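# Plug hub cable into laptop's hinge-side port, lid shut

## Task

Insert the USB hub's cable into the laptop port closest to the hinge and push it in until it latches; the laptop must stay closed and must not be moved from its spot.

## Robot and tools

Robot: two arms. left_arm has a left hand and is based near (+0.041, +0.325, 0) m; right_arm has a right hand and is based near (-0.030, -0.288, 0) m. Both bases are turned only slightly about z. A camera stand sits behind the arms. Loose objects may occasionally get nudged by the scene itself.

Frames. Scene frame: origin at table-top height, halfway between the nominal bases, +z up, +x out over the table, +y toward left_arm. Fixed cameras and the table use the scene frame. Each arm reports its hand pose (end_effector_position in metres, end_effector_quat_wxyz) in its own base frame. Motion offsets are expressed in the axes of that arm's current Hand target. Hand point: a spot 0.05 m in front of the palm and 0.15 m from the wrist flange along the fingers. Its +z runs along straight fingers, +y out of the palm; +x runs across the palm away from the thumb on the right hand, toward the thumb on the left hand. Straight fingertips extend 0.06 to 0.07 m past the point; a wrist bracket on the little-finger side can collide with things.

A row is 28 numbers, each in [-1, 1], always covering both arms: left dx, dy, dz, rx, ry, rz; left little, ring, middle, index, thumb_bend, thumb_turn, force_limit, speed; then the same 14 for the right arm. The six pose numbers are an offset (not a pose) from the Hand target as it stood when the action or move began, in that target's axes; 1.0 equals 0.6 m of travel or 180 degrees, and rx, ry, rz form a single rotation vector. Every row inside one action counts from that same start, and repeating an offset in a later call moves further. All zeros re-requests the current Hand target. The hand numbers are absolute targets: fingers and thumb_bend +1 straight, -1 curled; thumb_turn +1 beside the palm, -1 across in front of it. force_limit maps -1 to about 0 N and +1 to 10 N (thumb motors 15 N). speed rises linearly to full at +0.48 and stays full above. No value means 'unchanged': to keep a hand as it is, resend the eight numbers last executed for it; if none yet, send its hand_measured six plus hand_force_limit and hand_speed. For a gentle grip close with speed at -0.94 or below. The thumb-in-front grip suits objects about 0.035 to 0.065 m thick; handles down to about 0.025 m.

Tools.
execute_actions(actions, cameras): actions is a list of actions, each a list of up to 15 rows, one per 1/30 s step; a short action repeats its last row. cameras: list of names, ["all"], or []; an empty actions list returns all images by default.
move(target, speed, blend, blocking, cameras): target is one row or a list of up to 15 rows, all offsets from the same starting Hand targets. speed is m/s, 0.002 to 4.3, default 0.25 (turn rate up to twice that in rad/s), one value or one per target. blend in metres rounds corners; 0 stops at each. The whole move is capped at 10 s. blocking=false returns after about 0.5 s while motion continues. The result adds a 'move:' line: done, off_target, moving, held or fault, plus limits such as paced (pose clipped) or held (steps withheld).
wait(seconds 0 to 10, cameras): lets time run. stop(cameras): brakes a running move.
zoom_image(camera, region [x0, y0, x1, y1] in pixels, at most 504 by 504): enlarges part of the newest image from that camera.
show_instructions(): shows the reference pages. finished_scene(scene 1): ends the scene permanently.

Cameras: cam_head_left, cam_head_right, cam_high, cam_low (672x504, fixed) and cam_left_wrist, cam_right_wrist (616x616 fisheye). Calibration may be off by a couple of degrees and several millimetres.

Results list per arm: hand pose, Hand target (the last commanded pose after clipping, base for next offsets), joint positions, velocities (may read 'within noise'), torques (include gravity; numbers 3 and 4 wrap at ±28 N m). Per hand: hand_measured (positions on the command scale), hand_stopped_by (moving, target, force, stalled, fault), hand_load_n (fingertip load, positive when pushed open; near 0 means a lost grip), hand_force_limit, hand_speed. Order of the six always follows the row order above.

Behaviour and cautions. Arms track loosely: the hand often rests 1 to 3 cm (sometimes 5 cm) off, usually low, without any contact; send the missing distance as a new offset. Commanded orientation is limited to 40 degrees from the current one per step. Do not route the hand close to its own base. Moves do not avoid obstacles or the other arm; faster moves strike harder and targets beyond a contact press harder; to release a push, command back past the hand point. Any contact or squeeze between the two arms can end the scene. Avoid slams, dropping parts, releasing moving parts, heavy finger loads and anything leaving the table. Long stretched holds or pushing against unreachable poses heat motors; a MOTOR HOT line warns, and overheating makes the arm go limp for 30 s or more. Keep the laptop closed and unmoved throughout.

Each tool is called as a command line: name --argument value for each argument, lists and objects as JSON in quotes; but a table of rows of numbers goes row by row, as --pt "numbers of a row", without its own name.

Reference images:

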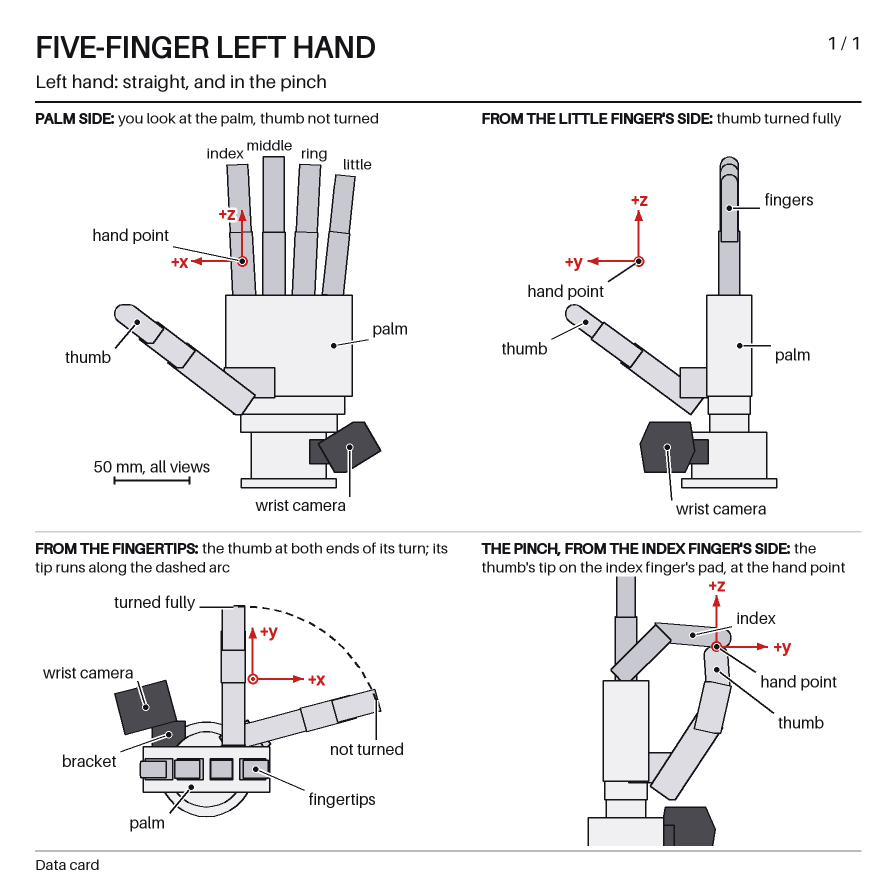

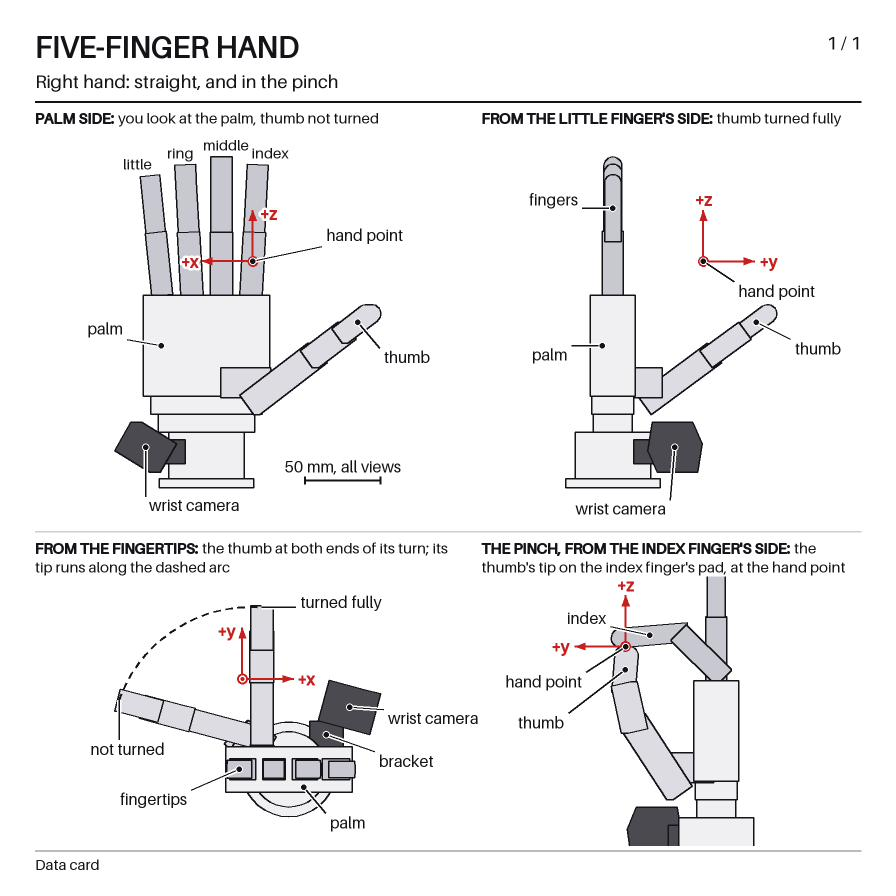

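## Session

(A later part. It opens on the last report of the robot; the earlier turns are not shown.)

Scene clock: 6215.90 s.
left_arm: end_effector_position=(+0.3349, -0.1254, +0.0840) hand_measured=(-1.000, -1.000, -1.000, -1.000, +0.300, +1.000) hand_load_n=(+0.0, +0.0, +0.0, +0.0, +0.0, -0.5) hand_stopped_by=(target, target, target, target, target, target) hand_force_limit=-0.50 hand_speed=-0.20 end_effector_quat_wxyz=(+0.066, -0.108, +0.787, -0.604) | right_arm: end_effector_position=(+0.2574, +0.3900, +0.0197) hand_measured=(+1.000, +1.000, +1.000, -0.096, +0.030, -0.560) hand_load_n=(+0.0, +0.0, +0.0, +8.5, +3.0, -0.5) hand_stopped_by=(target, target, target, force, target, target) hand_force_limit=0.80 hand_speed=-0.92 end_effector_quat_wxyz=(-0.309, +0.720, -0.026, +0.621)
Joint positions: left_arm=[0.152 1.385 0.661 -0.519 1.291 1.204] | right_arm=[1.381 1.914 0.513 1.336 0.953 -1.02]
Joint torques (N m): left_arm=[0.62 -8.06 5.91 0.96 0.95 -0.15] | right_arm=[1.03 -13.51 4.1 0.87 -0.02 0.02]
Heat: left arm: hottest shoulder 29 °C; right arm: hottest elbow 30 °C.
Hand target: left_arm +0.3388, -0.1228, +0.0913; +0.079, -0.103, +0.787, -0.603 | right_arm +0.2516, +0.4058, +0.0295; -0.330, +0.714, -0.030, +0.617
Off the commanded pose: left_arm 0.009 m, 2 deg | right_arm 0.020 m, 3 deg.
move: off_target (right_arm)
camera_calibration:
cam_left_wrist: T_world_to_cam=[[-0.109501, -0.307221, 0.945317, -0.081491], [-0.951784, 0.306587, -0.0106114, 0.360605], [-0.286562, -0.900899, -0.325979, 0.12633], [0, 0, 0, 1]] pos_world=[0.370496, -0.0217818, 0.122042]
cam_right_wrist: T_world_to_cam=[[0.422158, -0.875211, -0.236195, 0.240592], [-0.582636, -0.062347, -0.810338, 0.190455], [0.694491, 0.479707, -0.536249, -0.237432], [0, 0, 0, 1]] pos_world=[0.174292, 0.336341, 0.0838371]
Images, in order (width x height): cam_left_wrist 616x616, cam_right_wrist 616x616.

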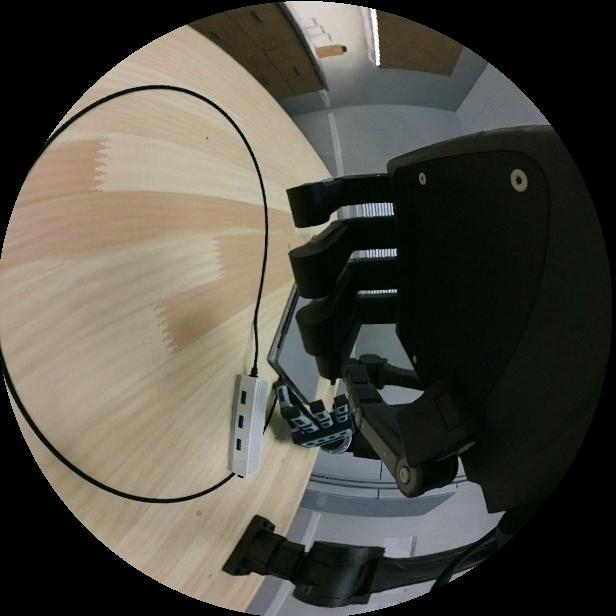

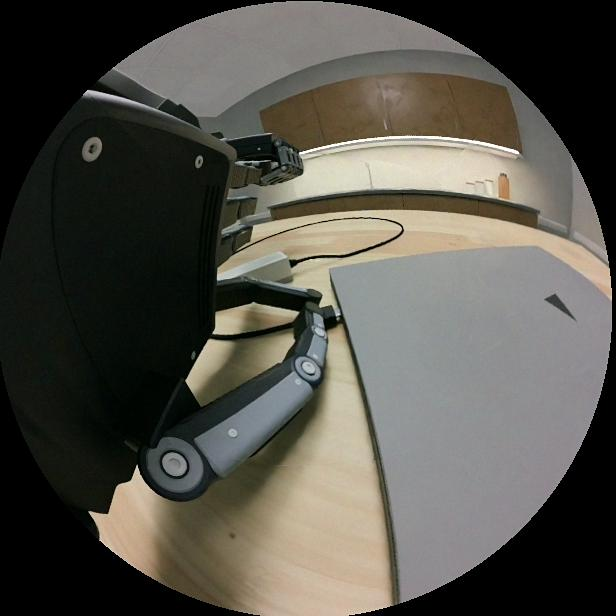

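move --target '[0,0,0,0,0,0,-1,-1,-1,-1,0.3,1,-0.5,-0.2,0.0112,0.0203,0.0034,0,0,0,1,1,1,-0.35,0.03,-0.56,0.8,-0.92]' --speed 0.03 --cameras '["cam_left_wrist","cam_right_wrist"]'

zoom_image --camera "cam_right_wrist" --region '[295, 285, 355, 345]'

Scene clock: 6226.97 s.
left_arm: end_effector_position=(+0.3349, -0.1254, +0.0840) hand_measured=(-1.000, -1.000, -1.000, -1.000, +0.300, +1.000) hand_load_n=(+0.0, +0.0, +0.0, +0.0, +0.0, -0.5) hand_stopped_by=(target, target, target, target, target, target) hand_force_limit=-0.50 hand_speed=-0.20 end_effector_quat_wxyz=(+0.066, -0.108, +0.787, -0.604) | right_arm: end_effector_position=(+0.2561, +0.3926, +0.0181) hand_measured=(+1.000, +1.000, +1.000, -0.096, +0.030, -0.560) hand_load_n=(+0.0, +0.0, +0.0, +8.0, +1.5, +0.0) hand_stopped_by=(target, target, target, force, target, target) hand_force_limit=0.80 hand_speed=-0.92 end_effector_quat_wxyz=(-0.316, +0.722, -0.015, +0.616)
Joint positions: left_arm=[0.152 1.385 0.661 -0.519 1.291 1.204] | right_arm=[1.379 1.914 0.507 1.336 0.925 -1.019]
Joint torques (N m): left_arm=[0.62 -7.94 5.96 0.95 0.94 -0.15] | right_arm=[-1.2 -13.86 2.25 1.66 0.03 0.01]
Heat: left arm: hottest shoulder 29 °C; right arm: hottest elbow 30 °C.
Hand target: left_arm +0.3388, -0.1228, +0.0913; +0.079, -0.103, +0.787, -0.603 | right_arm +0.2594, +0.3943, +0.0291; -0.330, +0.714, -0.030, +0.617
Off the commanded pose: left_arm 0.009 m, 2 deg | right_arm 0.012 m, 3 deg.
move: off_target (right_arm)
camera_calibration:
cam_left_wrist: T_world_to_cam=[[-0.109501, -0.307221, 0.945317, -0.081491], [-0.951784, 0.306587, -0.0106114, 0.360605], [-0.286562, -0.900899, -0.325979, 0.12633], [0, 0, 0, 1]] pos_world=[0.370496, -0.0217818, 0.122042]
cam_right_wrist: T_world_to_cam=[[0.444572, -0.864828, -0.233297, 0.233218], [-0.583244, -0.0818092, -0.808167, 0.196351], [0.67984, 0.495357, -0.540776, -0.241002], [0, 0, 0, 1]] pos_world=[0.174682, 0.337139, 0.0827654]
Images, in order (width x height): cam_left_wrist 616x616, cam_right_wrist 616x616.

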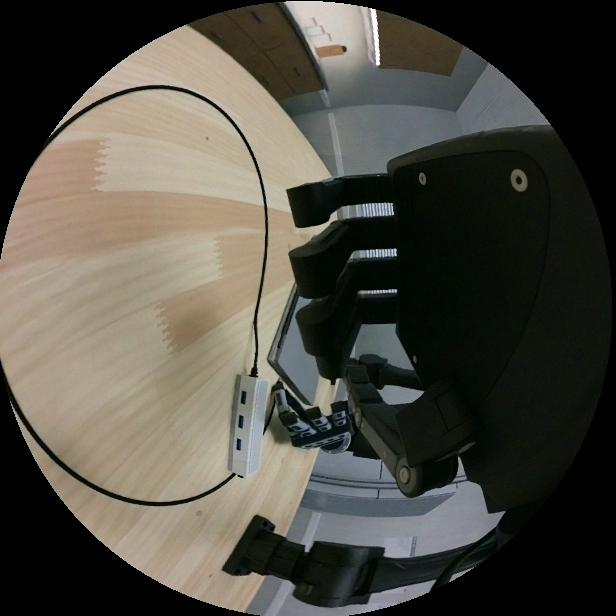

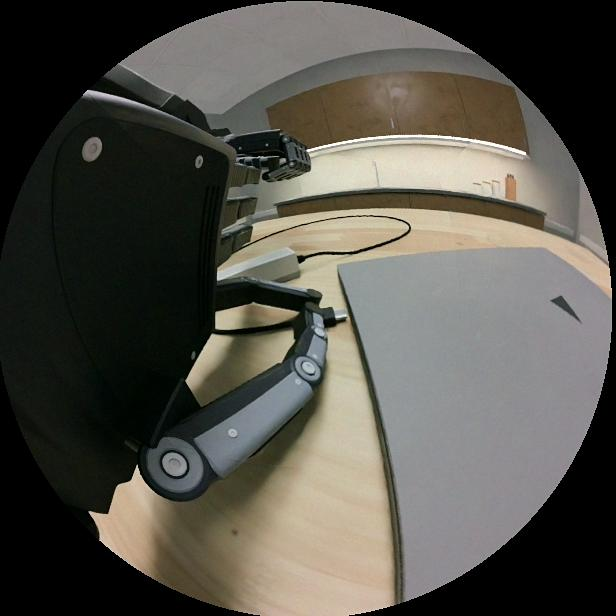

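Scaled by 8.400 from the camera's 616x616 image, which has a finer 880x880 frame.

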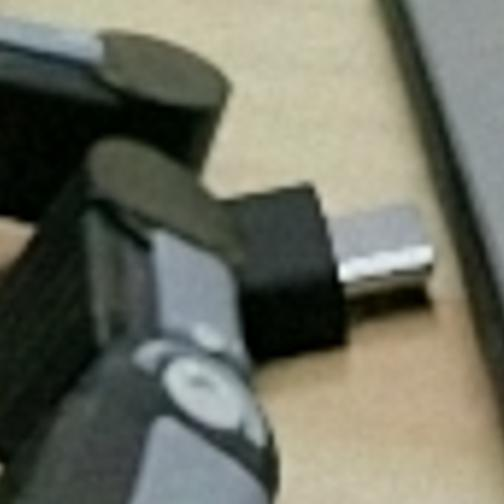

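zoom_image --camera "cam_right_wrist" --region '[322, 300, 352, 330]'

zoom_image --camera "cam_left_wrist" --region '[272, 368, 292, 388]'

Scaled by 16.800 from the camera's 616x616 image, which has a finer 880x880 frame.

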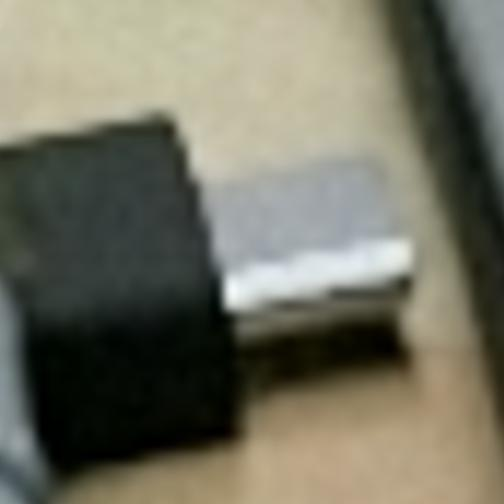

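Scaled by 25.200 from the camera's 616x616 image, which has a finer 880x880 frame.

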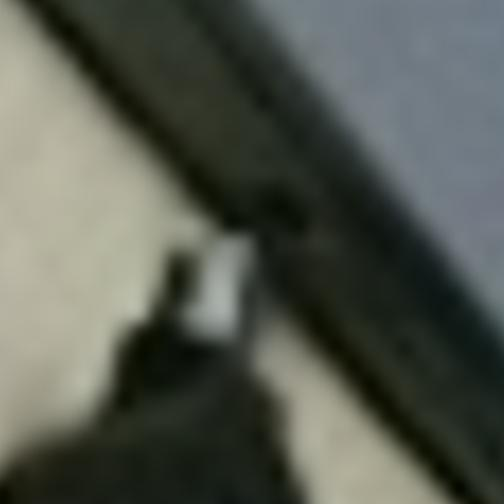

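move --target '[0,0,0,0,0,0,-1,-1,-1,-1,0.3,1,-0.5,-0.2,0.0059,0.0054,-0.0004,-0.0110,0.0065,0.0003,1,1,1,-0.35,0.03,-0.56,0.8,-0.92]' --speed 0.03 --cameras '["cam_left_wrist","cam_right_wrist"]'

zoom_image --camera "cam_right_wrist" --region '[315, 297, 351, 333]'

zoom_image --camera "cam_left_wrist" --region '[272, 368, 292, 388]'

Scene clock: 6309.47 s.
left_arm: end_effector_position=(+0.3349, -0.1254, +0.0840) hand_measured=(-1.000, -1.000, -1.000, -1.000, +0.300, +1.000) hand_load_n=(+0.0, +0.0, +0.0, +0.0, +0.0, -0.5) hand_stopped_by=(target, target, target, target, target, target) hand_force_limit=-0.50 hand_speed=-0.20 end_effector_quat_wxyz=(+0.066, -0.108, +0.787, -0.604) | right_arm: end_effector_position=(+0.2571, +0.3894, +0.0193) hand_measured=(+1.000, +1.000, +1.000, -0.096, +0.030, -0.560) hand_load_n=(+0.0, +0.0, +0.0, +8.5, +0.5, +1.0) hand_stopped_by=(target, target, target, force, target, target) hand_force_limit=0.80 hand_speed=-0.92 end_effector_quat_wxyz=(-0.314, +0.720, -0.029, +0.618)
Joint positions: left_arm=[0.152 1.385 0.661 -0.519 1.291 1.204] | right_arm=[1.379 1.911 0.508 1.336 0.949 -1.005]
Joint torques (N m): left_arm=[0.62 -8 5.91 0.98 0.94 -0.15] | right_arm=[-0.91 -13.8 2.93 1.14 0.64 -0.1]
Heat: left arm: hottest shoulder 29 °C; right arm: hottest elbow 30 °C.
Hand target: left_arm +0.3388, -0.1228, +0.0913; +0.079, -0.103, +0.787, -0.603 | right_arm +0.2612, +0.3900, +0.0304; -0.318, +0.713, -0.044, +0.623
Off the commanded pose: left_arm 0.009 m, 2 deg | right_arm 0.012 m, 2 deg.
move: off_target (right_arm)
camera_calibration:
cam_left_wrist: T_world_to_cam=[[-0.109501, -0.307221, 0.945317, -0.081491], [-0.951784, 0.306587, -0.0106114, 0.360605], [-0.286562, -0.900899, -0.325979, 0.12633], [0, 0, 0, 1]] pos_world=[0.370496, -0.0217818, 0.122042]
cam_right_wrist: T_world_to_cam=[[0.422407, -0.871563, -0.248899, 0.238933], [-0.587841, -0.0543978, -0.807145, 0.188148], [0.689938, 0.487257, -0.535318, -0.238925], [0, 0, 0, 1]] pos_world=[0.174518, 0.334898, 0.0834322]
Images, in order (width x height): cam_left_wrist 616x616, cam_right_wrist 616x616.

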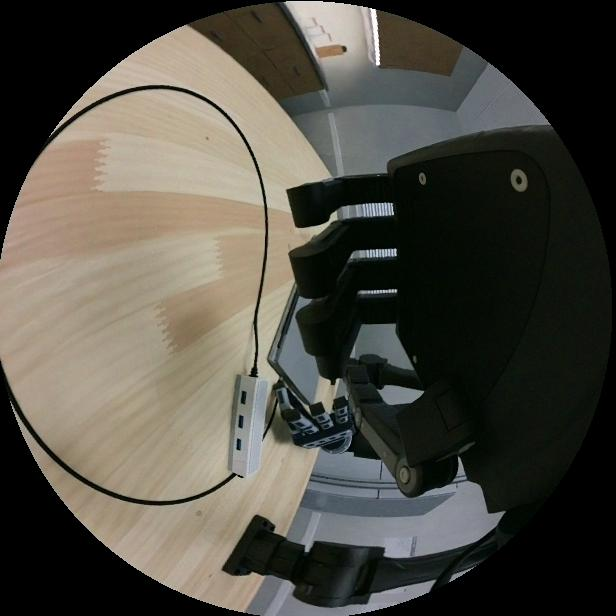

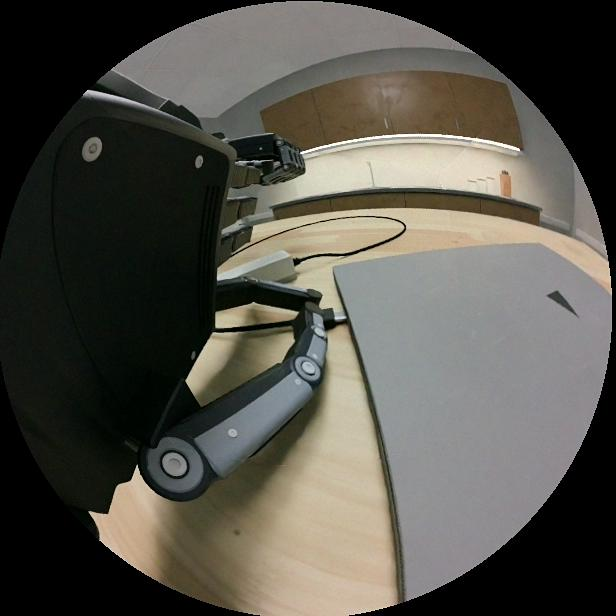

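Scaled by 14.000 from the camera's 616x616 image, which has a finer 880x880 frame.

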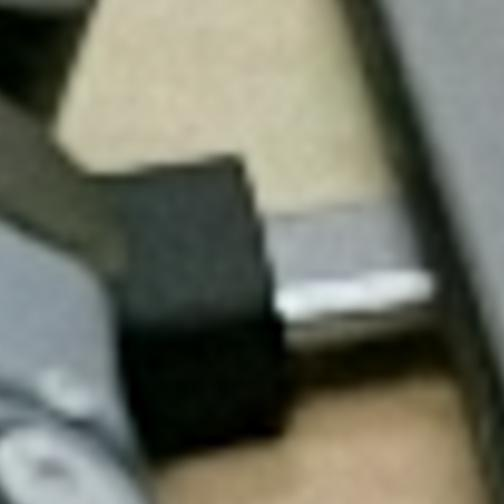

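Scaled by 25.200 from the camera's 616x616 image, which has a finer 880x880 frame.

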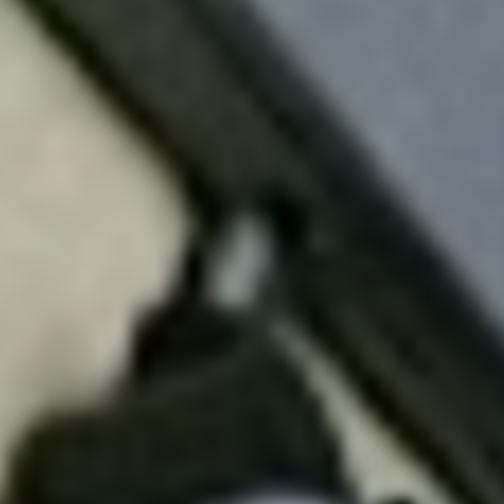

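execute_actions --actions '[]' --cameras '["cam_left_wrist","cam_right_wrist"]'

Scene clock: 6324.27 s.
left_arm: end_effector_position=(+0.3349, -0.1254, +0.0840) hand_measured=(-1.000, -1.000, -1.000, -1.000, +0.300, +1.000) hand_load_n=(+0.0, +0.0, +0.0, +0.0, +0.0, +0.0) hand_stopped_by=(target, target, target, target, target, target) hand_force_limit=-0.50 hand_speed=-0.20 end_effector_quat_wxyz=(+0.066, -0.108, +0.787, -0.604) | right_arm: end_effector_position=(+0.2571, +0.3894, +0.0193) hand_measured=(+1.000, +1.000, +1.000, -0.096, +0.030, -0.560) hand_load_n=(+0.0, +0.5, +0.0, +8.5, +0.5, +1.0) hand_stopped_by=(target, target, target, force, target, target) hand_force_limit=0.80 hand_speed=-0.92 end_effector_quat_wxyz=(-0.314, +0.720, -0.030, +0.618)
Joint positions: left_arm=[0.152 1.385 0.661 -0.519 1.291 1.204] | right_arm=[1.379 1.911 0.508 1.336 0.949 -1.005]
Joint velocities: within noise
Joint torques (N m): left_arm=[0.79 -8.12 5.91 0.95 0.95 -0.15] | right_arm=[-1.03 -13.92 2.93 1.11 0.64 -0.1]
Heat: left arm: hottest shoulder 29 °C; right arm: hottest elbow 30 °C.
Hand target: left_arm +0.3388, -0.1228, +0.0913; +0.079, -0.103, +0.787, -0.603 | right_arm +0.2612, +0.3899, +0.0304; -0.318, +0.713, -0.044, +0.623
Off the commanded pose: left_arm 0.009 m, 2 deg | right_arm 0.012 m, 2 deg.
camera_calibration:
cam_left_wrist: T_world_to_cam=[[-0.109501, -0.307221, 0.945317, -0.081491], [-0.951784, 0.306587, -0.0106114, 0.360605], [-0.286562, -0.900899, -0.325979, 0.12633], [0, 0, 0, 1]] pos_world=[0.370496, -0.0217818, 0.122042]
cam_right_wrist: T_world_to_cam=[[0.422025, -0.87165, -0.249239, 0.239034], [-0.588015, -0.0539301, -0.80705, 0.187933], [0.690024, 0.487152, -0.535303, -0.23896], [0, 0, 0, 1]] pos_world=[0.174517, 0.334899, 0.0833321]
Images, in order (width x height): cam_left_wrist 616x616, cam_right_wrist 616x616.

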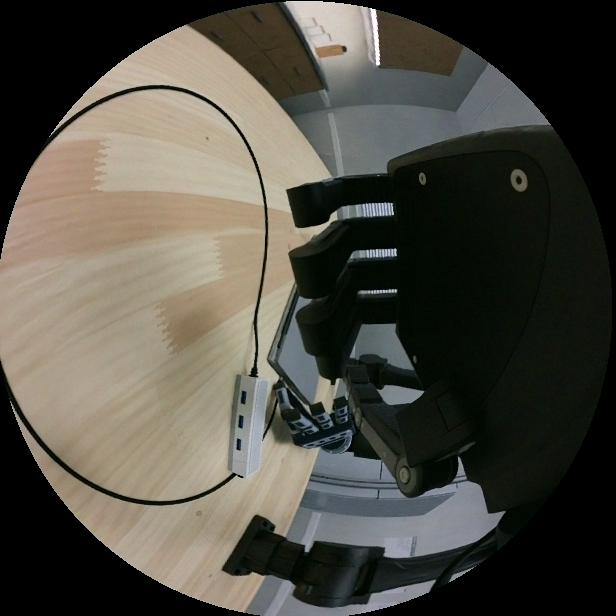

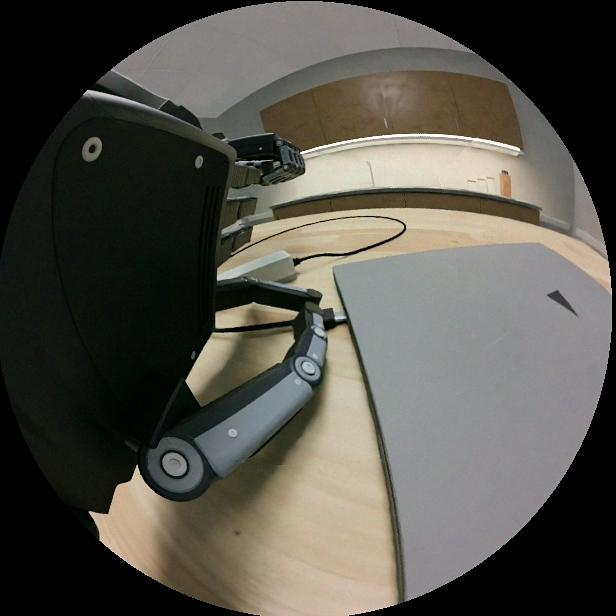

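zoom_image --camera "cam_left_wrist" --region '[255, 350, 315, 410]'

zoom_image --camera "cam_right_wrist" --region '[300, 280, 370, 350]'

Scaled by 8.400 from the camera's 616x616 image, which has a finer 880x880 frame.

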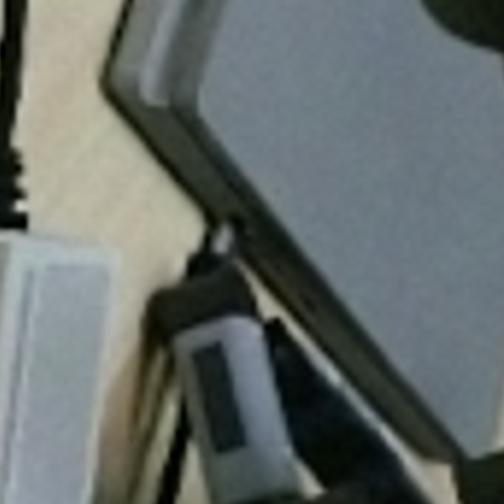

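Scaled by 7.200 from the camera's 616x616 image, which has a finer 880x880 frame.

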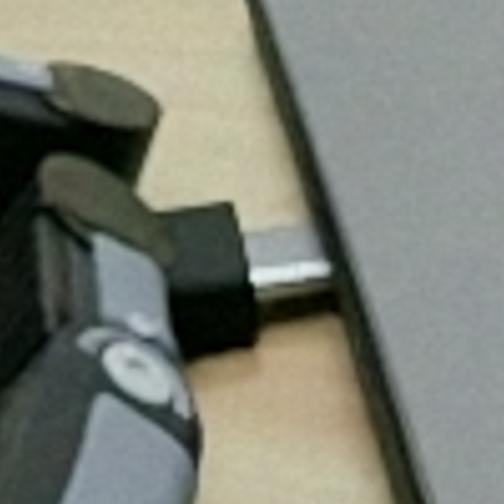

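move --target '[0,0,0,0,0,0,-1,-1,-1,-1,0.3,1,-0.5,-0.2,-0.0078,-0.01828,-0.00376,0,0,0,1,1,1,-0.35,0.03,-0.56,0.8,-0.92]' --speed 0.01 --cameras '["cam_left_wrist","cam_right_wrist"]'

Scene clock: 6341.50 s.
left_arm: end_effector_position=(+0.3349, -0.1254, +0.0840) hand_measured=(-1.000, -1.000, -1.000, -1.000, +0.300, +1.000) hand_load_n=(+0.0, +0.0, +0.0, +0.0, +0.0, -0.5) hand_stopped_by=(target, target, target, target, target, target) hand_force_limit=-0.50 hand_speed=-0.20 end_effector_quat_wxyz=(+0.066, -0.108, +0.787, -0.604) | right_arm: end_effector_position=(+0.2556, +0.3898, +0.0199) hand_measured=(+1.000, +1.000, +1.000, -0.096, +0.030, -0.560) hand_load_n=(+0.0, +0.0, +0.0, +8.0, +1.5, +0.5) hand_stopped_by=(target, target, target, force, target, target) hand_force_limit=0.80 hand_speed=-0.92 end_effector_quat_wxyz=(-0.306, +0.720, -0.037, +0.622)
Joint positions: left_arm=[0.152 1.385 0.661 -0.519 1.291 1.204] | right_arm=[1.39 1.911 0.52 1.32 0.983 -1.004]
Joint torques (N m): left_arm=[0.62 -7.94 5.93 0.96 0.94 -0.15] | right_arm=[0.03 -14.04 3.99 0.87 0.28 -0.09]
Heat: left arm: hottest shoulder 29 °C; right arm: hottest elbow 30 °C.
Hand target: left_arm +0.3388, -0.1228, +0.0913; +0.079, -0.103, +0.787, -0.603 | right_arm +0.2545, +0.4001, +0.0321; -0.318, +0.713, -0.045, +0.623
Off the commanded pose: left_arm 0.009 m, 2 deg | right_arm 0.016 m, 2 deg.
move: off_target (right_arm)
camera_calibration:
cam_left_wrist: T_world_to_cam=[[-0.109501, -0.307221, 0.945317, -0.081491], [-0.951784, 0.306587, -0.0106114, 0.360605], [-0.286562, -0.900899, -0.325979, 0.12633], [0, 0, 0, 1]] pos_world=[0.370496, -0.0217818, 0.122042]
cam_right_wrist: T_world_to_cam=[[0.401309, -0.882305, -0.245944, 0.249554], [-0.588082, -0.0423381, -0.807692, 0.183122], [0.702218, 0.468769, -0.535859, -0.233545], [0, 0, 0, 1]] pos_world=[0.171543, 0.337415, 0.0841354]
Images, in order (width x height): cam_left_wrist 616x616, cam_right_wrist 616x616.

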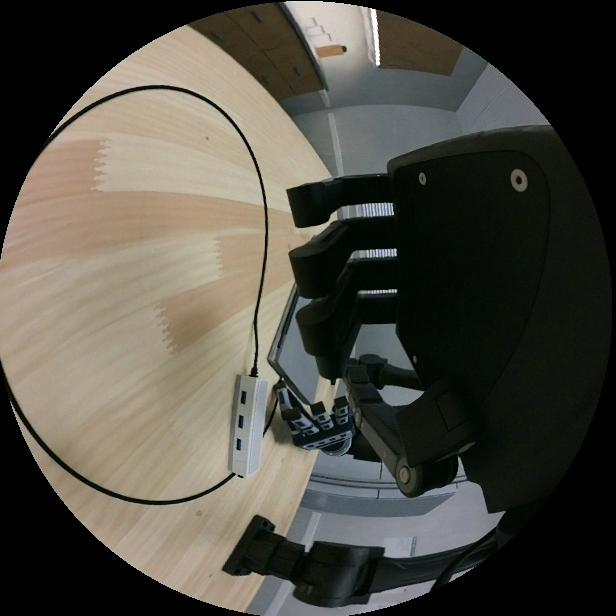

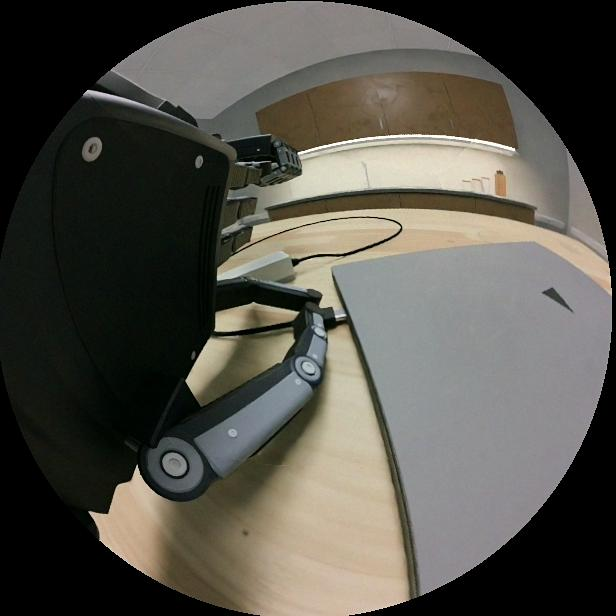

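zoom_image --camera "cam_left_wrist" --region '[255, 350, 315, 410]'

zoom_image --camera "cam_right_wrist" --region '[300, 280, 370, 350]'

Scaled by 8.400 from the camera's 616x616 image, which has a finer 880x880 frame.

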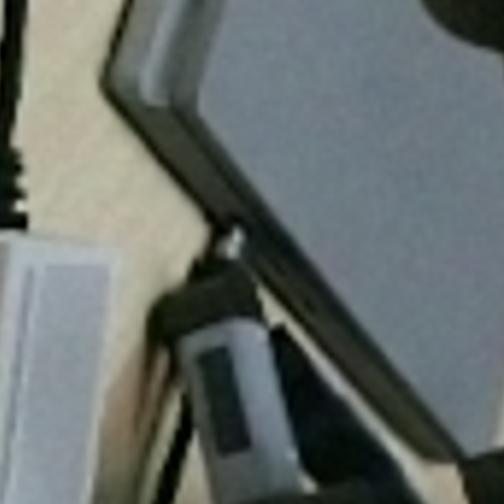

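Scaled by 7.200 from the camera's 616x616 image, which has a finer 880x880 frame.

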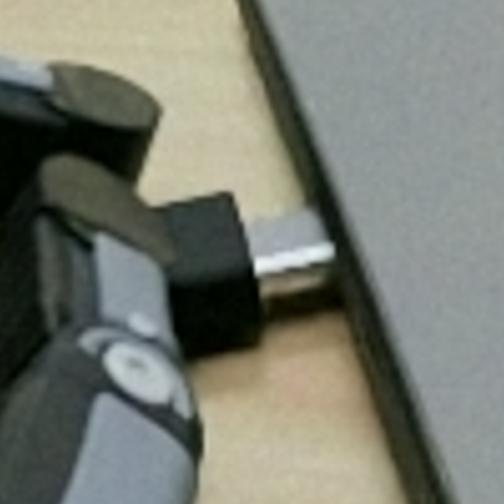

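move --target '[0,0,0,0,0,0,-1,-1,-1,-1,0.3,1,-0.5,-0.2,-0.00176,-0.00317,0.00478,0,0,0,1,1,1,-0.35,0.03,-0.56,0.8,-0.92]' --speed 0.01 --cameras '[]'

Scene clock: 6356.73 s.
left_arm: end_effector_position=(+0.3349, -0.1254, +0.0840) hand_measured=(-1.000, -1.000, -1.000, -1.000, +0.300, +1.000) hand_load_n=(+0.0, +0.0, +0.0, +0.0, +0.0, +0.0) hand_stopped_by=(target, target, target, target, target, target) hand_force_limit=-0.50 hand_speed=-0.20 end_effector_quat_wxyz=(+0.066, -0.108, +0.787, -0.604) | right_arm: end_effector_position=(+0.2561, +0.3927, +0.0206) hand_measured=(+1.000, +1.000, +1.000, -0.096, +0.030, -0.560) hand_load_n=(+0.0, +0.0, +0.0, +8.0, +1.5, +0.0) hand_stopped_by=(target, target, target, force, target, target) hand_force_limit=0.80 hand_speed=-0.92 end_effector_quat_wxyz=(-0.306, +0.720, -0.037, +0.622)
Joint positions: left_arm=[0.152 1.385 0.661 -0.519 1.291 1.204] | right_arm=[1.39 1.911 0.528 1.314 0.983 -1.004]
Joint torques (N m): left_arm=[0.73 -8.06 5.86 0.98 0.93 -0.15] | right_arm=[-0.09 -13.8 4.14 0.81 0.14 -0.09]
Heat: left arm: hottest shoulder 29 °C; right arm: hottest elbow 30 °C.
Hand target: left_arm +0.3388, -0.1228, +0.0913; +0.079, -0.103, +0.787, -0.603 | right_arm +0.2562, +0.4032, +0.0320; -0.318, +0.713, -0.045, +0.623
Off the commanded pose: left_arm 0.009 m, 2 deg | right_arm 0.016 m, 2 deg.
move: off_target (right_arm)
No camera images: "cameras" was empty.

move --target '[0,0,0,0,0,0,-1,-1,-1,-1,0.3,1,-0.5,-0.2,-0.0002,-0.0010,0.0045,0,0,0,1,1,1,-0.35,0.03,-0.56,0.8,-0.92]' --speed 0.01 --cameras '[]'

Scene clock: 6364.00 s.
left_arm: end_effector_position=(+0.3349, -0.1254, +0.0840) hand_measured=(-1.000, -1.000, -1.000, -1.000, +0.300, +1.000) hand_load_n=(+0.0, +0.0, +0.0, +0.5, +0.0, +0.0) hand_stopped_by=(target, target, target, target, target, target) hand_force_limit=-0.50 hand_speed=-0.20 end_effector_quat_wxyz=(+0.066, -0.108, +0.787, -0.604) | right_arm: end_effector_position=(+0.2564, +0.3950, +0.0212) hand_measured=(+1.000, +1.000, +1.000, -0.096, +0.030, -0.560) hand_load_n=(+0.0, +0.0, +0.0, +8.0, +1.5, +0.0) hand_stopped_by=(target, target, target, force, target, target) hand_force_limit=0.80 hand_speed=-0.92 end_effector_quat_wxyz=(-0.307, +0.719, -0.037, +0.622)
Joint positions: left_arm=[0.152 1.385 0.661 -0.519 1.291 1.204] | right_arm=[1.39 1.911 0.533 1.31 0.982 -1.004]
Joint torques (N m): left_arm=[0.79 -8.06 5.94 0.95 0.94 -0.14] | right_arm=[-0.5 -13.86 4.19 0.76 0.02 -0.09]
Heat: left arm: hottest shoulder 29 °C; right arm: hottest elbow 30 °C.
Hand target: left_arm +0.3388, -0.1228, +0.0913; +0.079, -0.103, +0.787, -0.603 | right_arm +0.2585, +0.4048, +0.0322; -0.318, +0.713, -0.044, +0.623
Off the commanded pose: left_arm 0.009 m, 2 deg | right_arm 0.015 m, 2 deg.
move: off_target (right_arm)
No camera images: "cameras" was empty.

move --target '[0,0,0,0,0,0,-1,-1,-1,-1,0.3,1,-0.5,-0.2,0.01254,0.02144,-0.00554,0,0,0,1,1,1,-0.35,0.03,-0.56,0.8,-0.92]' --speed 0.01 --cameras '["cam_left_wrist","cam_right_wrist"]'

zoom_image --camera "cam_left_wrist" --region '[255, 350, 315, 410]'

zoom_image --camera "cam_right_wrist" --region '[300, 280, 370, 350]'

Scene clock: 6370.13 s.
left_arm: end_effector_position=(+0.3349, -0.1254, +0.0840) hand_measured=(-1.000, -1.000, -1.000, -1.000, +0.300, +1.000) hand_load_n=(+0.0, -0.5, +0.0, +0.0, +0.0, +0.0) hand_stopped_by=(target, target, target, target, target, target) hand_force_limit=-0.50 hand_speed=-0.20 end_effector_quat_wxyz=(+0.066, -0.108, +0.787, -0.604) | right_arm: end_effector_position=(+0.2566, +0.3900, +0.0189) hand_measured=(+1.000, +1.000, +1.000, -0.096, +0.030, -0.560) hand_load_n=(+0.0, +0.0, +0.0, +8.0, +1.5, +0.5) hand_stopped_by=(target, target, target, force, target, target) hand_force_limit=0.80 hand_speed=-0.92 end_effector_quat_wxyz=(-0.306, +0.723, -0.030, +0.619)
Joint positions: left_arm=[0.152 1.385 0.661 -0.519 1.291 1.204] | right_arm=[1.383 1.907 0.516 1.31 0.964 -1.004]
Joint torques (N m): left_arm=[0.79 -8.06 5.91 0.96 0.94 -0.14] | right_arm=[-1.32 -14.21 2.22 1.88 0.14 -0.11]
Heat: left arm: hottest shoulder 29 °C; right arm: hottest elbow 30 °C.
Hand target: left_arm +0.3388, -0.1228, +0.0913; +0.079, -0.103, +0.787, -0.603 | right_arm +0.2614, +0.3897, +0.0322; -0.318, +0.713, -0.045, +0.623
Off the commanded pose: left_arm 0.009 m, 2 deg | right_arm 0.014 m, 2 deg.
move: off_target (right_arm)
camera_calibration:
cam_left_wrist: T_world_to_cam=[[-0.109501, -0.307221, 0.945317, -0.081491], [-0.951784, 0.306587, -0.0106114, 0.360605], [-0.286562, -0.900899, -0.325979, 0.12633], [0, 0, 0, 1]] pos_world=[0.370496, -0.0217818, 0.122042]
cam_right_wrist: T_world_to_cam=[[0.412483, -0.87914, -0.238684, 0.244824], [-0.590088, -0.0582441, -0.805235, 0.189535], [0.694013, 0.47299, -0.542795, -0.234485], [0, 0, 0, 1]] pos_world=[0.173592, 0.337183, 0.0837785]
Images, in order (width x height): cam_left_wrist 616x616, cam_right_wrist 616x616.

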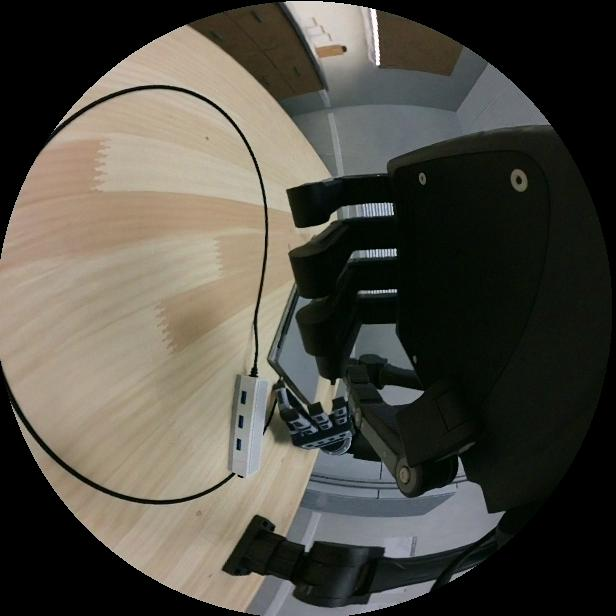

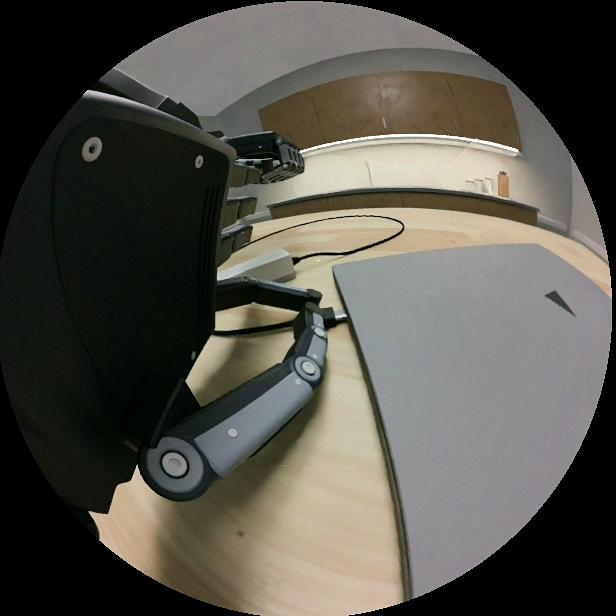

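Scaled by 8.400 from the camera's 616x616 image, which has a finer 880x880 frame.

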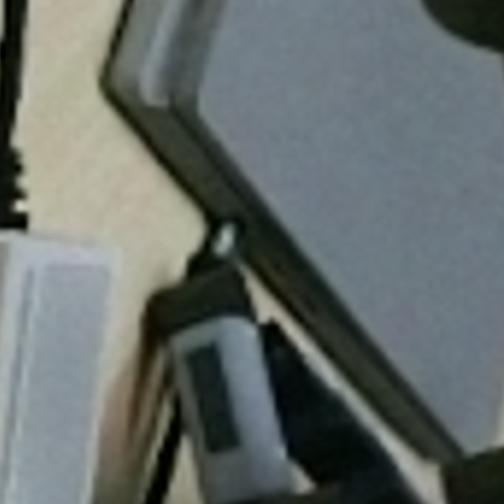

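Scaled by 7.200 from the camera's 616x616 image, which has a finer 880x880 frame.

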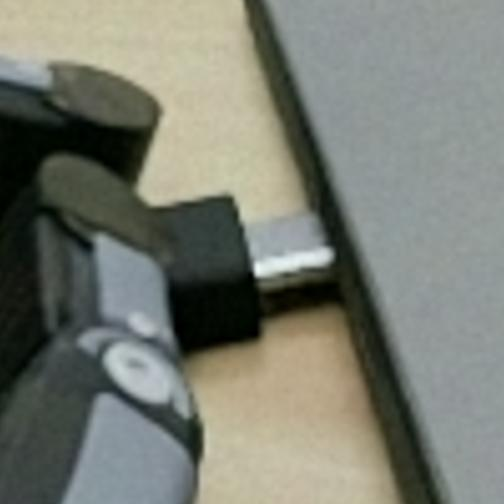

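move --target '[0,0,0,0,0,0,-1,-1,-1,-1,0.3,1,-0.5,-0.2,0.0004,-0.0044,0.00423,0,0,0,1,1,1,-0.35,0.03,-0.56,0.8,-0.92]' --speed 0.01 --cameras '[]'

Scene clock: 6382.33 s.
left_arm: end_effector_position=(+0.3349, -0.1254, +0.0840) hand_measured=(-1.000, -1.000, -1.000, -1.000, +0.300, +1.000) hand_load_n=(+0.0, +0.0, +0.0, +0.0, +0.0, +0.0) hand_stopped_by=(target, target, target, target, target, target) hand_force_limit=-0.50 hand_speed=-0.20 end_effector_quat_wxyz=(+0.066, -0.108, +0.787, -0.604) | right_arm: end_effector_position=(+0.2573, +0.3903, +0.0201) hand_measured=(+1.000, +1.000, +1.000, -0.096, +0.030, -0.560) hand_load_n=(+0.0, +0.0, +0.0, +8.0, +1.5, +0.5) hand_stopped_by=(target, target, target, force, target, target) hand_force_limit=0.80 hand_speed=-0.92 end_effector_quat_wxyz=(-0.307, +0.722, -0.030, +0.619)
Joint positions: left_arm=[0.152 1.385 0.661 -0.519 1.291 1.204] | right_arm=[1.381 1.904 0.516 1.31 0.961 -1.004]
Joint torques (N m): left_arm=[0.67 -8.06 5.94 0.96 0.94 -0.14] | right_arm=[-1.61 -14.56 2.92 1.48 0.13 -0.11]
Heat: left arm: hottest shoulder 29 °C; right arm: hottest elbow 30 °C.
Hand target: left_arm +0.3388, -0.1228, +0.0913; +0.079, -0.103, +0.787, -0.603 | right_arm +0.2629, +0.3927, +0.0337; -0.318, +0.713, -0.045, +0.623
Off the commanded pose: left_arm 0.009 m, 2 deg | right_arm 0.015 m, 2 deg.
move: off_target (right_arm)
No camera images: "cameras" was empty.

move --target '[0,0,0,0,0,0,-1,-1,-1,-1,0.3,1,-0.5,-0.2,-0.0009,-0.0024,0.0043,0,0,0,1,1,1,-0.35,0.03,-0.56,0.8,-0.92]' --speed 0.01 --cameras '[]'

Scene clock: 6385.67 s.
left_arm: end_effector_position=(+0.3349, -0.1254, +0.0840) hand_measured=(-1.000, -1.000, -1.000, -1.000, +0.300, +1.000) hand_load_n=(+0.0, +0.0, +0.0, +0.0, +0.0, -0.5) hand_stopped_by=(target, target, target, target, target, target) hand_force_limit=-0.50 hand_speed=-0.20 end_effector_quat_wxyz=(+0.066, -0.108, +0.787, -0.604) | right_arm: end_effector_position=(+0.2580, +0.3906, +0.0200) hand_measured=(+1.000, +1.000, +1.000, -0.096, +0.030, -0.560) hand_load_n=(+0.0, +0.0, +0.0, +8.0, +1.5, +0.5) hand_stopped_by=(target, target, target, force, target, target) hand_force_limit=0.80 hand_speed=-0.92 end_effector_quat_wxyz=(-0.308, +0.722, -0.030, +0.619)
Joint positions: left_arm=[0.152 1.385 0.661 -0.519 1.291 1.204] | right_arm=[1.379 1.904 0.516 1.31 0.957 -1.004]
Joint torques (N m): left_arm=[0.62 -8 5.98 0.95 0.94 -0.16] | right_arm=[-1.55 -14.1 3.58 1.26 0.14 -0.11]
Heat: left arm: hottest shoulder 29 °C; right arm: hottest elbow 30 °C.
Hand target: left_arm +0.3388, -0.1228, +0.0913; +0.079, -0.103, +0.787, -0.603 | right_arm +0.2647, +0.3951, +0.0339; -0.318, +0.713, -0.045, +0.623
Off the commanded pose: left_arm 0.009 m, 2 deg | right_arm 0.016 m, 2 deg.
move: off_target (right_arm)
No camera images: "cameras" was empty.

move --target '[0,0,0,0,0,0,-1,-1,-1,-1,0.3,1,-0.5,-0.2,-0.0012,-0.0045,0.0025,0,0,0,1,1,1,-0.35,0.03,-0.56,0.8,-0.92]' --speed 0.01 --cameras '["cam_left_wrist","cam_right_wrist"]'

zoom_image --camera "cam_left_wrist" --region '[255, 350, 315, 410]'

zoom_image --camera "cam_right_wrist" --region '[300, 280, 370, 350]'

Scene clock: 6389.80 s.
left_arm: end_effector_position=(+0.3349, -0.1254, +0.0840) hand_measured=(-1.000, -1.000, -1.000, -1.000, +0.300, +1.000) hand_load_n=(+0.0, +0.0, +0.0, +0.0, +0.0, +0.0) hand_stopped_by=(target, target, target, target, target, target) hand_force_limit=-0.50 hand_speed=-0.20 end_effector_quat_wxyz=(+0.066, -0.108, +0.787, -0.604) | right_arm: end_effector_position=(+0.2591, +0.3912, +0.0206) hand_measured=(+1.000, +1.000, +1.000, -0.096, +0.030, -0.560) hand_load_n=(+0.0, +0.0, -0.5, +8.0, +1.5, +0.0) hand_stopped_by=(target, target, target, force, target, target) hand_force_limit=0.80 hand_speed=-0.92 end_effector_quat_wxyz=(-0.308, +0.722, -0.031, +0.619)
Joint positions: left_arm=[0.152 1.385 0.661 -0.519 1.291 1.204] | right_arm=[1.377 1.904 0.519 1.31 0.957 -1.004]
Joint torques (N m): left_arm=[0.79 -7.94 5.94 0.98 0.93 -0.14] | right_arm=[-1.38 -14.1 4.08 0.98 0.18 -0.11]
Heat: left arm: hottest shoulder 29 °C; right arm: hottest elbow 30 °C.
Hand target: left_arm +0.3388, -0.1228, +0.0913; +0.079, -0.103, +0.787, -0.603 | right_arm +0.2649, +0.3982, +0.0346; -0.318, +0.713, -0.044, +0.623
Off the commanded pose: left_arm 0.009 m, 2 deg | right_arm 0.017 m, 2 deg.
move: off_target (right_arm)
camera_calibration:
cam_left_wrist: T_world_to_cam=[[-0.109501, -0.307221, 0.945317, -0.081491], [-0.951784, 0.306587, -0.0106114, 0.360605], [-0.286562, -0.900899, -0.325979, 0.12633], [0, 0, 0, 1]] pos_world=[0.370496, -0.0217818, 0.122042]
cam_right_wrist: T_world_to_cam=[[0.413016, -0.877576, -0.243471, 0.244619], [-0.589644, -0.0539315, -0.80586, 0.190766], [0.694073, 0.476394, -0.539733, -0.237207], [0, 0, 0, 1]] pos_world=[0.176092, 0.337964, 0.0852596]
Images, in order (width x height): cam_left_wrist 616x616, cam_right_wrist 616x616.

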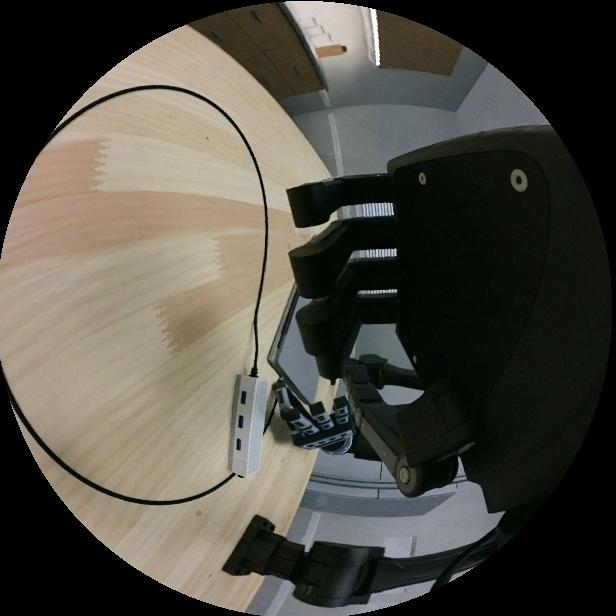

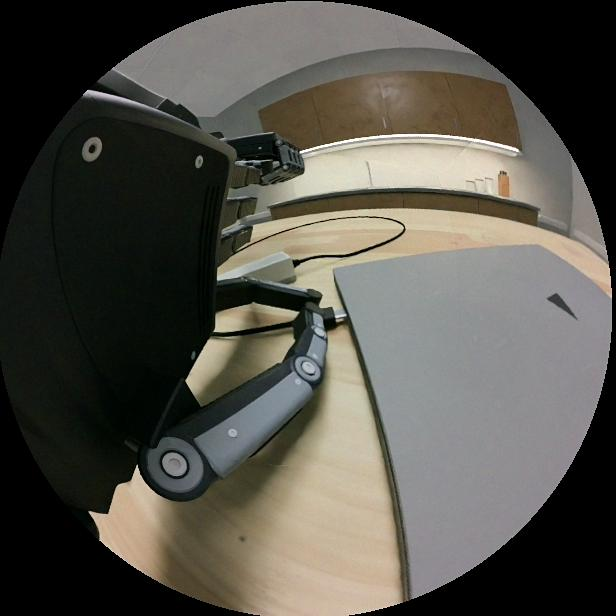

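Scaled by 8.400 from the camera's 616x616 image, which has a finer 880x880 frame.

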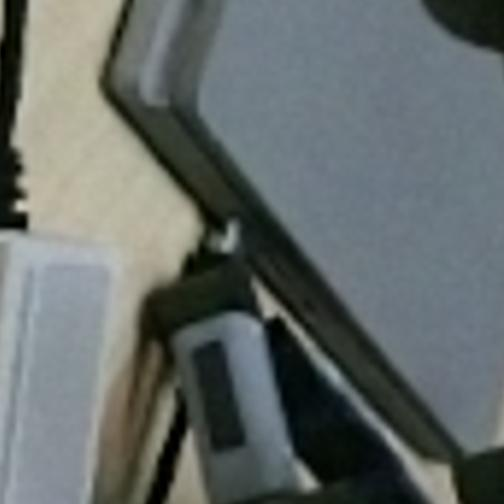

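Scaled by 7.200 from the camera's 616x616 image, which has a finer 880x880 frame.

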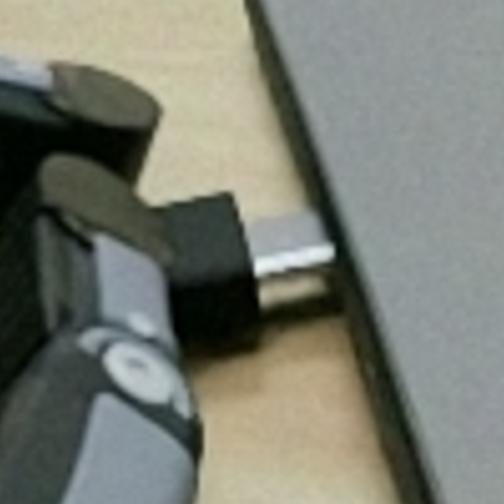

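zoom_image --camera "cam_right_wrist" --region '[318, 300, 352, 334]'

zoom_image --camera "cam_left_wrist" --region '[268, 366, 294, 392]'

Scaled by 14.824 from the camera's 616x616 image, which has a finer 880x880 frame.

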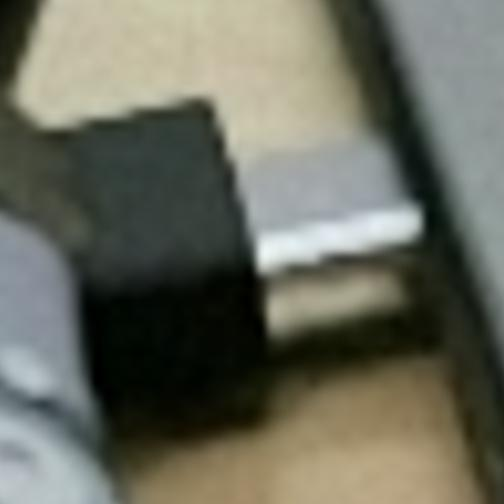

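Scaled by 19.385 from the camera's 616x616 image, which has a finer 880x880 frame.

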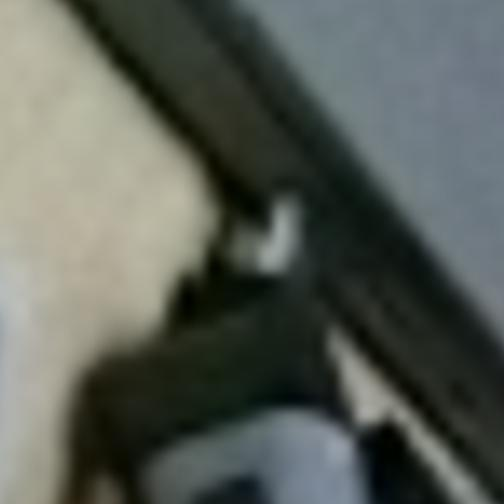

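move --target '[0,0,0,0,0,0,-1,-1,-1,-1,0.3,1,-0.5,-0.2,0.0048,0.0050,-0.0033,-0.0038,0.0023,0.0001,1,1,1,-0.35,0.03,-0.56,0.8,-0.92]' --speed 0.01 --cameras '[]'

Scene clock: 6431.00 s.
left_arm: end_effector_position=(+0.3349, -0.1254, +0.0840) hand_measured=(-1.000, -1.000, -1.000, -1.000, +0.300, +1.000) hand_load_n=(+0.0, +0.0, +0.0, +0.0, +0.0, +0.0) hand_stopped_by=(target, target, target, target, target, target) hand_force_limit=-0.50 hand_speed=-0.20 end_effector_quat_wxyz=(+0.066, -0.108, +0.787, -0.604) | right_arm: end_effector_position=(+0.2601, +0.3889, +0.0220) hand_measured=(+1.000, +1.000, +1.000, -0.096, +0.030, -0.560) hand_load_n=(+0.0, +0.0, +0.0, +8.0, +2.5, +0.5) hand_stopped_by=(target, target, target, force, target, target) hand_force_limit=0.80 hand_speed=-0.92 end_effector_quat_wxyz=(-0.305, +0.720, -0.037, +0.622)
Joint positions: left_arm=[0.152 1.385 0.661 -0.519 1.291 1.204] | right_arm=[1.376 1.901 0.519 1.31 0.969 -1.004]
Joint torques (N m): left_arm=[0.67 -8.06 5.93 0.96 0.94 -0.15] | right_arm=[-1.14 -14.39 3.62 0.94 0.26 -0.1]
Heat: left arm: hottest shoulder 29 °C; right arm: hottest shoulder 30 °C.
Hand target: left_arm +0.3388, -0.1228, +0.0913; +0.079, -0.103, +0.787, -0.603 | right_arm +0.2648, +0.3937, +0.0357; -0.313, +0.713, -0.050, +0.625
Off the commanded pose: left_arm 0.009 m, 2 deg | right_arm 0.015 m, 2 deg.
move: off_target (right_arm)
No camera images: "cameras" was empty.


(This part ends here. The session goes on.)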